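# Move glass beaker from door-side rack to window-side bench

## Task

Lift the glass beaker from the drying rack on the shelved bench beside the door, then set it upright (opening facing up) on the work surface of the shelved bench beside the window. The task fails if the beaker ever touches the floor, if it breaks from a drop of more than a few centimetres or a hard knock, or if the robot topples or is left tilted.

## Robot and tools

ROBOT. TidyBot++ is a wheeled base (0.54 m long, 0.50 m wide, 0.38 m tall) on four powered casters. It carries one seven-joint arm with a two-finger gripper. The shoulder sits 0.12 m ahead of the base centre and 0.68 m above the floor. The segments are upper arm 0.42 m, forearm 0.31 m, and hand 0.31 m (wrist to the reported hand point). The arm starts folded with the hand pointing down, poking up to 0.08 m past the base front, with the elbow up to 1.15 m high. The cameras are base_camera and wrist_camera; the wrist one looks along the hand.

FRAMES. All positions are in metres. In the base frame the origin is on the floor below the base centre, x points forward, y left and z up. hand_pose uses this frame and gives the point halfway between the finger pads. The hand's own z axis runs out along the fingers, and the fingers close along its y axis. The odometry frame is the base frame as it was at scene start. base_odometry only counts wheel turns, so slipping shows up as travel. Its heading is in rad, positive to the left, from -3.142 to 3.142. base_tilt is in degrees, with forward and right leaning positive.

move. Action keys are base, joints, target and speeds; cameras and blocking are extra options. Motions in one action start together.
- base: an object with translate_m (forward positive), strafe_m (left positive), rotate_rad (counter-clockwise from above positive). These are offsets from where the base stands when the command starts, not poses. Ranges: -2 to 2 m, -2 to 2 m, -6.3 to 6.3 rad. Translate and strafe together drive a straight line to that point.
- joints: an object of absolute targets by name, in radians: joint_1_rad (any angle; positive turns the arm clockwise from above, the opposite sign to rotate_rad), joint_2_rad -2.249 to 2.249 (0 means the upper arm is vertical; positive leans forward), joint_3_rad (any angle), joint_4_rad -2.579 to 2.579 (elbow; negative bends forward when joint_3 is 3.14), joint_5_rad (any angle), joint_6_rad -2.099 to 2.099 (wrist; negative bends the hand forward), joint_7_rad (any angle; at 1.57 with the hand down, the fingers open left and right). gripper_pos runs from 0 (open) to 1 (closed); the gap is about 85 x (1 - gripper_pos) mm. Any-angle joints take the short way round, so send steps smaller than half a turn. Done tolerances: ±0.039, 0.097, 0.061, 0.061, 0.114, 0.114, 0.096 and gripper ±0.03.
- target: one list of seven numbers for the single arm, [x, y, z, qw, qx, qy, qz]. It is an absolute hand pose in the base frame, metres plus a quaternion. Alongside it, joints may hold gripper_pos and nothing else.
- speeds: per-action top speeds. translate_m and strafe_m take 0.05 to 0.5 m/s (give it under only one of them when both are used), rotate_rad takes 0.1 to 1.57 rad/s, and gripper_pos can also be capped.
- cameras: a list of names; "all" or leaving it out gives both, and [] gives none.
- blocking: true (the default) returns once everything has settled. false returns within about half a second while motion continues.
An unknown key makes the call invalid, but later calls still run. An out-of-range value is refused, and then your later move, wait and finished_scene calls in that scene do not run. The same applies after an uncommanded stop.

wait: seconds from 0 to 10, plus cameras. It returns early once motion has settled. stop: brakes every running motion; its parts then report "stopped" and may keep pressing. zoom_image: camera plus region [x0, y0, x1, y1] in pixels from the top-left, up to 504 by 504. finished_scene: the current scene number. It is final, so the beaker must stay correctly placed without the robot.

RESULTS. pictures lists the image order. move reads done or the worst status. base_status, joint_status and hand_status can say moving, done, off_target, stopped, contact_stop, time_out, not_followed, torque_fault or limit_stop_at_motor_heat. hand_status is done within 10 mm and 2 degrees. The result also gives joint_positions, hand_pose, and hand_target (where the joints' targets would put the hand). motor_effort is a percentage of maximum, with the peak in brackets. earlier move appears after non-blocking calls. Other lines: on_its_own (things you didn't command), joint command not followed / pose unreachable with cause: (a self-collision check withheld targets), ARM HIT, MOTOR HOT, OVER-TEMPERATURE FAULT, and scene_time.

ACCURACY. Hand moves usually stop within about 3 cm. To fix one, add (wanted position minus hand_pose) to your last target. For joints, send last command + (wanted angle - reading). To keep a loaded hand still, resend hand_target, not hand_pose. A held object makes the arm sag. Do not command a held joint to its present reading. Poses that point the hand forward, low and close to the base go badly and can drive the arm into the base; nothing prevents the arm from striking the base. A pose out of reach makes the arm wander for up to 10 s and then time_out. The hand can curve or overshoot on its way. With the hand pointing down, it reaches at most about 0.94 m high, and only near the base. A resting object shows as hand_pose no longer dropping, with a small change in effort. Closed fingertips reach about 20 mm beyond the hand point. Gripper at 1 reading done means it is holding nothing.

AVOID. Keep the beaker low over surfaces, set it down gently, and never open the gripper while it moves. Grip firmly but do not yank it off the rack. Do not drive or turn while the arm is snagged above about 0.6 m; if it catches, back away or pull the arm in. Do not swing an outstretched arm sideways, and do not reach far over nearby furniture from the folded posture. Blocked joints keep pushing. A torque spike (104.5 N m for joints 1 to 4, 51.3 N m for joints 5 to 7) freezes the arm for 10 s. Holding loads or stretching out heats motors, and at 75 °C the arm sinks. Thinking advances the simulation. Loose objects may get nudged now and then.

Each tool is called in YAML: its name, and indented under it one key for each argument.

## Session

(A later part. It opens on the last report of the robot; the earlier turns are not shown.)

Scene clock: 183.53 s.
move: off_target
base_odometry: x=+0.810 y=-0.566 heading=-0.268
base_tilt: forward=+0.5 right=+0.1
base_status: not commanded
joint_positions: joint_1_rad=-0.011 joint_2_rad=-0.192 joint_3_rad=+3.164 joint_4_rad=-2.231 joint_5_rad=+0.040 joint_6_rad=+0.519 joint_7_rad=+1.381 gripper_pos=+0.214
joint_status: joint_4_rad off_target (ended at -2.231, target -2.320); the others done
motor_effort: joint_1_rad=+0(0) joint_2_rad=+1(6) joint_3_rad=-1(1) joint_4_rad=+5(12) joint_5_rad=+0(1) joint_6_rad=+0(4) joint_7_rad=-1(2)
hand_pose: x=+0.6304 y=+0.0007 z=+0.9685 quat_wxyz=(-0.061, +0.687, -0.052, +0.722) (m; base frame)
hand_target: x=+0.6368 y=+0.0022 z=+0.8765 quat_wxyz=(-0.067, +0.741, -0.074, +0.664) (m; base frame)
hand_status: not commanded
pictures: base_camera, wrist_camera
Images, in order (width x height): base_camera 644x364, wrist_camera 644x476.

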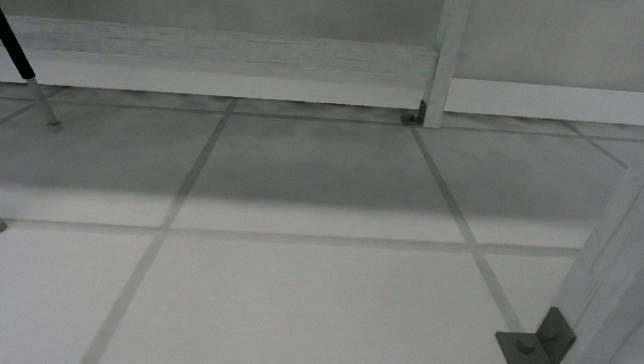

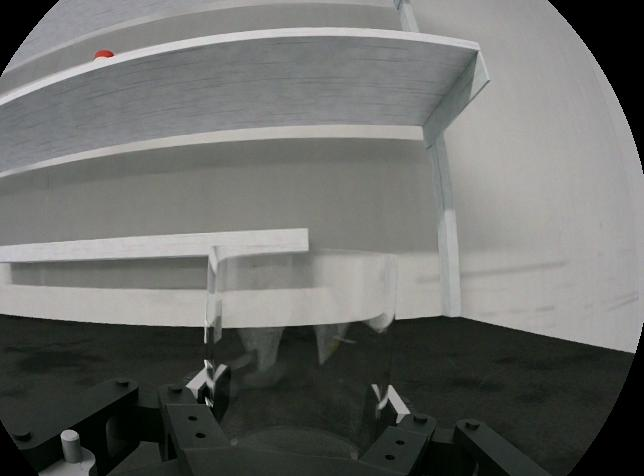

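move:
  joints: {"joint_2_rad": -0.13, "joint_4_rad": -2.27, "joint_6_rad": 0.45}

move:
  joints: {"gripper_pos": 0.17}

Scene clock: 185.50 s.
move: done
base_odometry: x=+0.810 y=-0.566 heading=-0.268
base_tilt: forward=+0.5 right=+0.1
base_status: not commanded
joint_positions: joint_1_rad=-0.011 joint_2_rad=-0.192 joint_3_rad=+3.163 joint_4_rad=-2.224 joint_5_rad=+0.040 joint_6_rad=+0.500 joint_7_rad=+1.381 gripper_pos=+0.214
joint_status: all done
motor_effort: joint_1_rad=+0(1) joint_2_rad=-2(3) joint_3_rad=+0(1) joint_4_rad=+8(8) joint_5_rad=+0(1) joint_6_rad=+2(4) joint_7_rad=-1(2)
hand_pose: x=+0.6315 y=+0.0007 z=+0.9669 quat_wxyz=(-0.060, +0.691, -0.052, +0.718) (m; base frame)
hand_target: x=+0.6383 y=+0.0022 z=+0.8926 quat_wxyz=(-0.067, +0.744, -0.074, +0.660) (m; base frame)
hand_status: not commanded
pictures: base_camera, wrist_camera
Images, in order (width x height): base_camera 644x364, wrist_camera 644x476.

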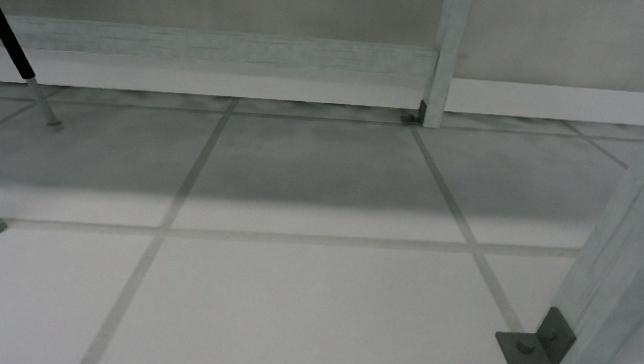

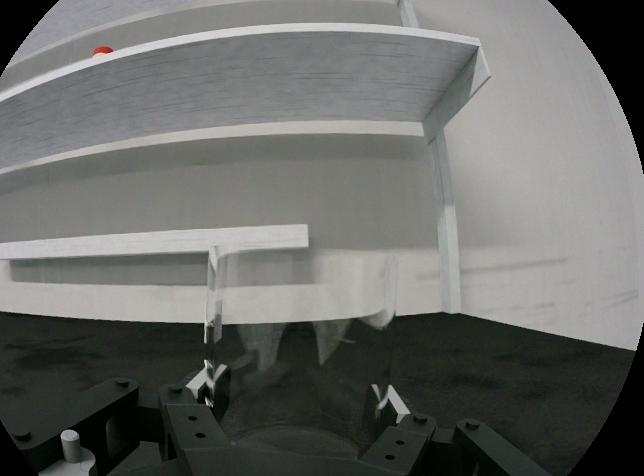

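Scene clock: 186.07 s.
move: done
base_odometry: x=+0.810 y=-0.566 heading=-0.268
base_tilt: forward=+0.5 right=+0.1
base_status: not commanded
joint_positions: joint_1_rad=-0.011 joint_2_rad=-0.192 joint_3_rad=+3.163 joint_4_rad=-2.224 joint_5_rad=+0.040 joint_6_rad=+0.500 joint_7_rad=+1.381 gripper_pos=+0.170
joint_status: all done
motor_effort: joint_1_rad=+0(0) joint_2_rad=-3(3) joint_3_rad=-1(1) joint_4_rad=+8(8) joint_5_rad=+0(1) joint_6_rad=+3(3) joint_7_rad=-1(2)
hand_pose: x=+0.6315 y=+0.0008 z=+0.9669 quat_wxyz=(-0.060, +0.691, -0.052, +0.718) (m; base frame)
hand_target: x=+0.6383 y=+0.0022 z=+0.8926 quat_wxyz=(-0.067, +0.744, -0.074, +0.660) (m; base frame)
hand_status: not commanded
pictures: base_camera, wrist_camera
Images, in order (width x height): base_camera 644x364, wrist_camera 644x476.

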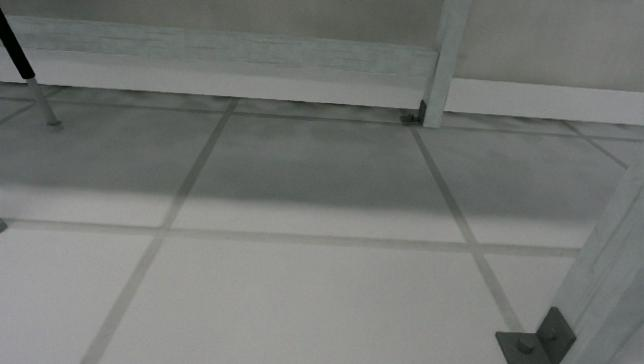

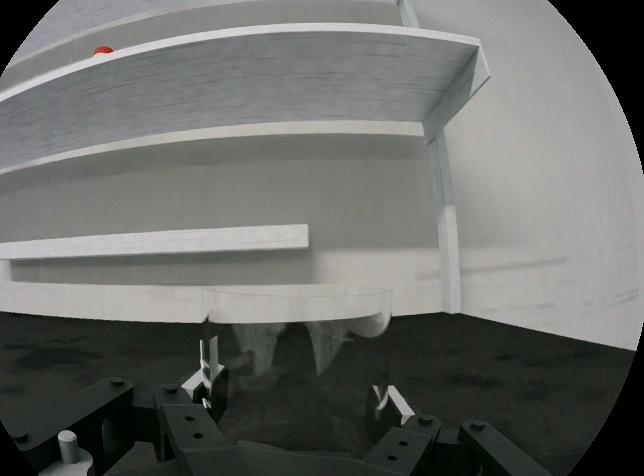

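move:
  joints: {"gripper_pos": 0.0}

move:
  base: {"translate_m": -0.35}
  speeds: {"translate_m": 0.1}

Scene clock: 188.03 s.
move: done
base_odometry: x=+0.810 y=-0.566 heading=-0.268
base_tilt: forward=+0.5 right=+0.1
base_status: not commanded
joint_positions: joint_1_rad=-0.011 joint_2_rad=-0.192 joint_3_rad=+3.163 joint_4_rad=-2.224 joint_5_rad=+0.040 joint_6_rad=+0.500 joint_7_rad=+1.381 gripper_pos=+0.000
joint_status: all done
motor_effort: joint_1_rad=+0(1) joint_2_rad=-2(3) joint_3_rad=-1(1) joint_4_rad=+7(8) joint_5_rad=+0(1) joint_6_rad=+1(2) joint_7_rad=-2(2)
hand_pose: x=+0.6315 y=+0.0008 z=+0.9669 quat_wxyz=(-0.060, +0.691, -0.052, +0.718) (m; base frame)
hand_target: x=+0.6383 y=+0.0022 z=+0.8926 quat_wxyz=(-0.067, +0.744, -0.074, +0.660) (m; base frame)
hand_status: not commanded
pictures: base_camera, wrist_camera
Images, in order (width x height): base_camera 644x364, wrist_camera 644x476.

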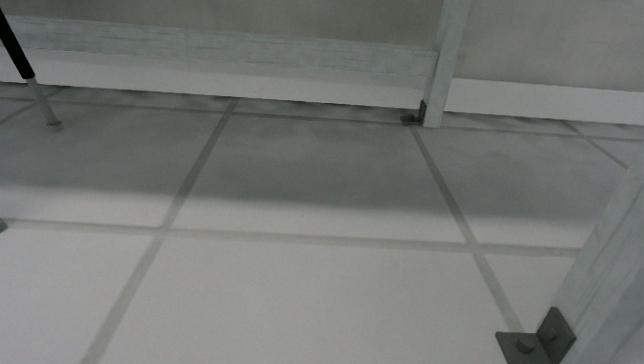

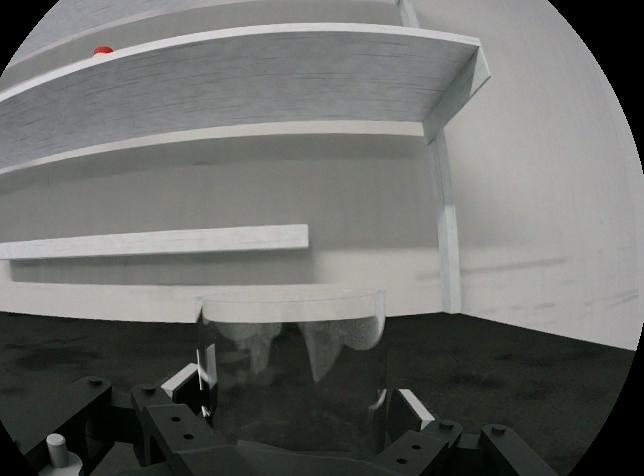

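Scene clock: 192.07 s.
move: done
base_odometry: x=+0.472 y=-0.473 heading=-0.267
base_tilt: forward=+0.5 right=+0.2
base_status: done
joint_positions: joint_1_rad=-0.010 joint_2_rad=-0.149 joint_3_rad=+3.162 joint_4_rad=-2.255 joint_5_rad=+0.040 joint_6_rad=+0.490 joint_7_rad=+1.381 gripper_pos=+0.000
joint_status: not commanded
motor_effort: joint_1_rad=+0(1) joint_2_rad=-12(13) joint_3_rad=+1(1) joint_4_rad=+16(18) joint_5_rad=+0(3) joint_6_rad=+7(9) joint_7_rad=-1(5)
hand_pose: x=+0.6380 y=+0.0016 z=+0.9237 quat_wxyz=(-0.058, +0.721, -0.054, +0.689) (m; base frame)
hand_target: x=+0.6383 y=+0.0022 z=+0.8926 quat_wxyz=(-0.067, +0.744, -0.074, +0.660) (m; base frame)
hand_status: not commanded
pictures: base_camera, wrist_camera
Images, in order (width x height): base_camera 644x364, wrist_camera 644x476.

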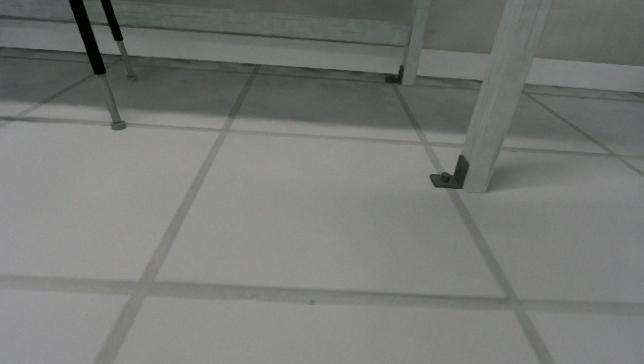

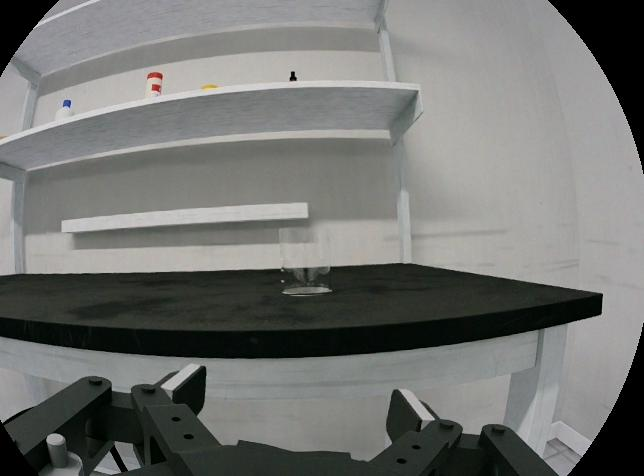

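finished_scene:
  scene: 1

The scene is finished: the task was done.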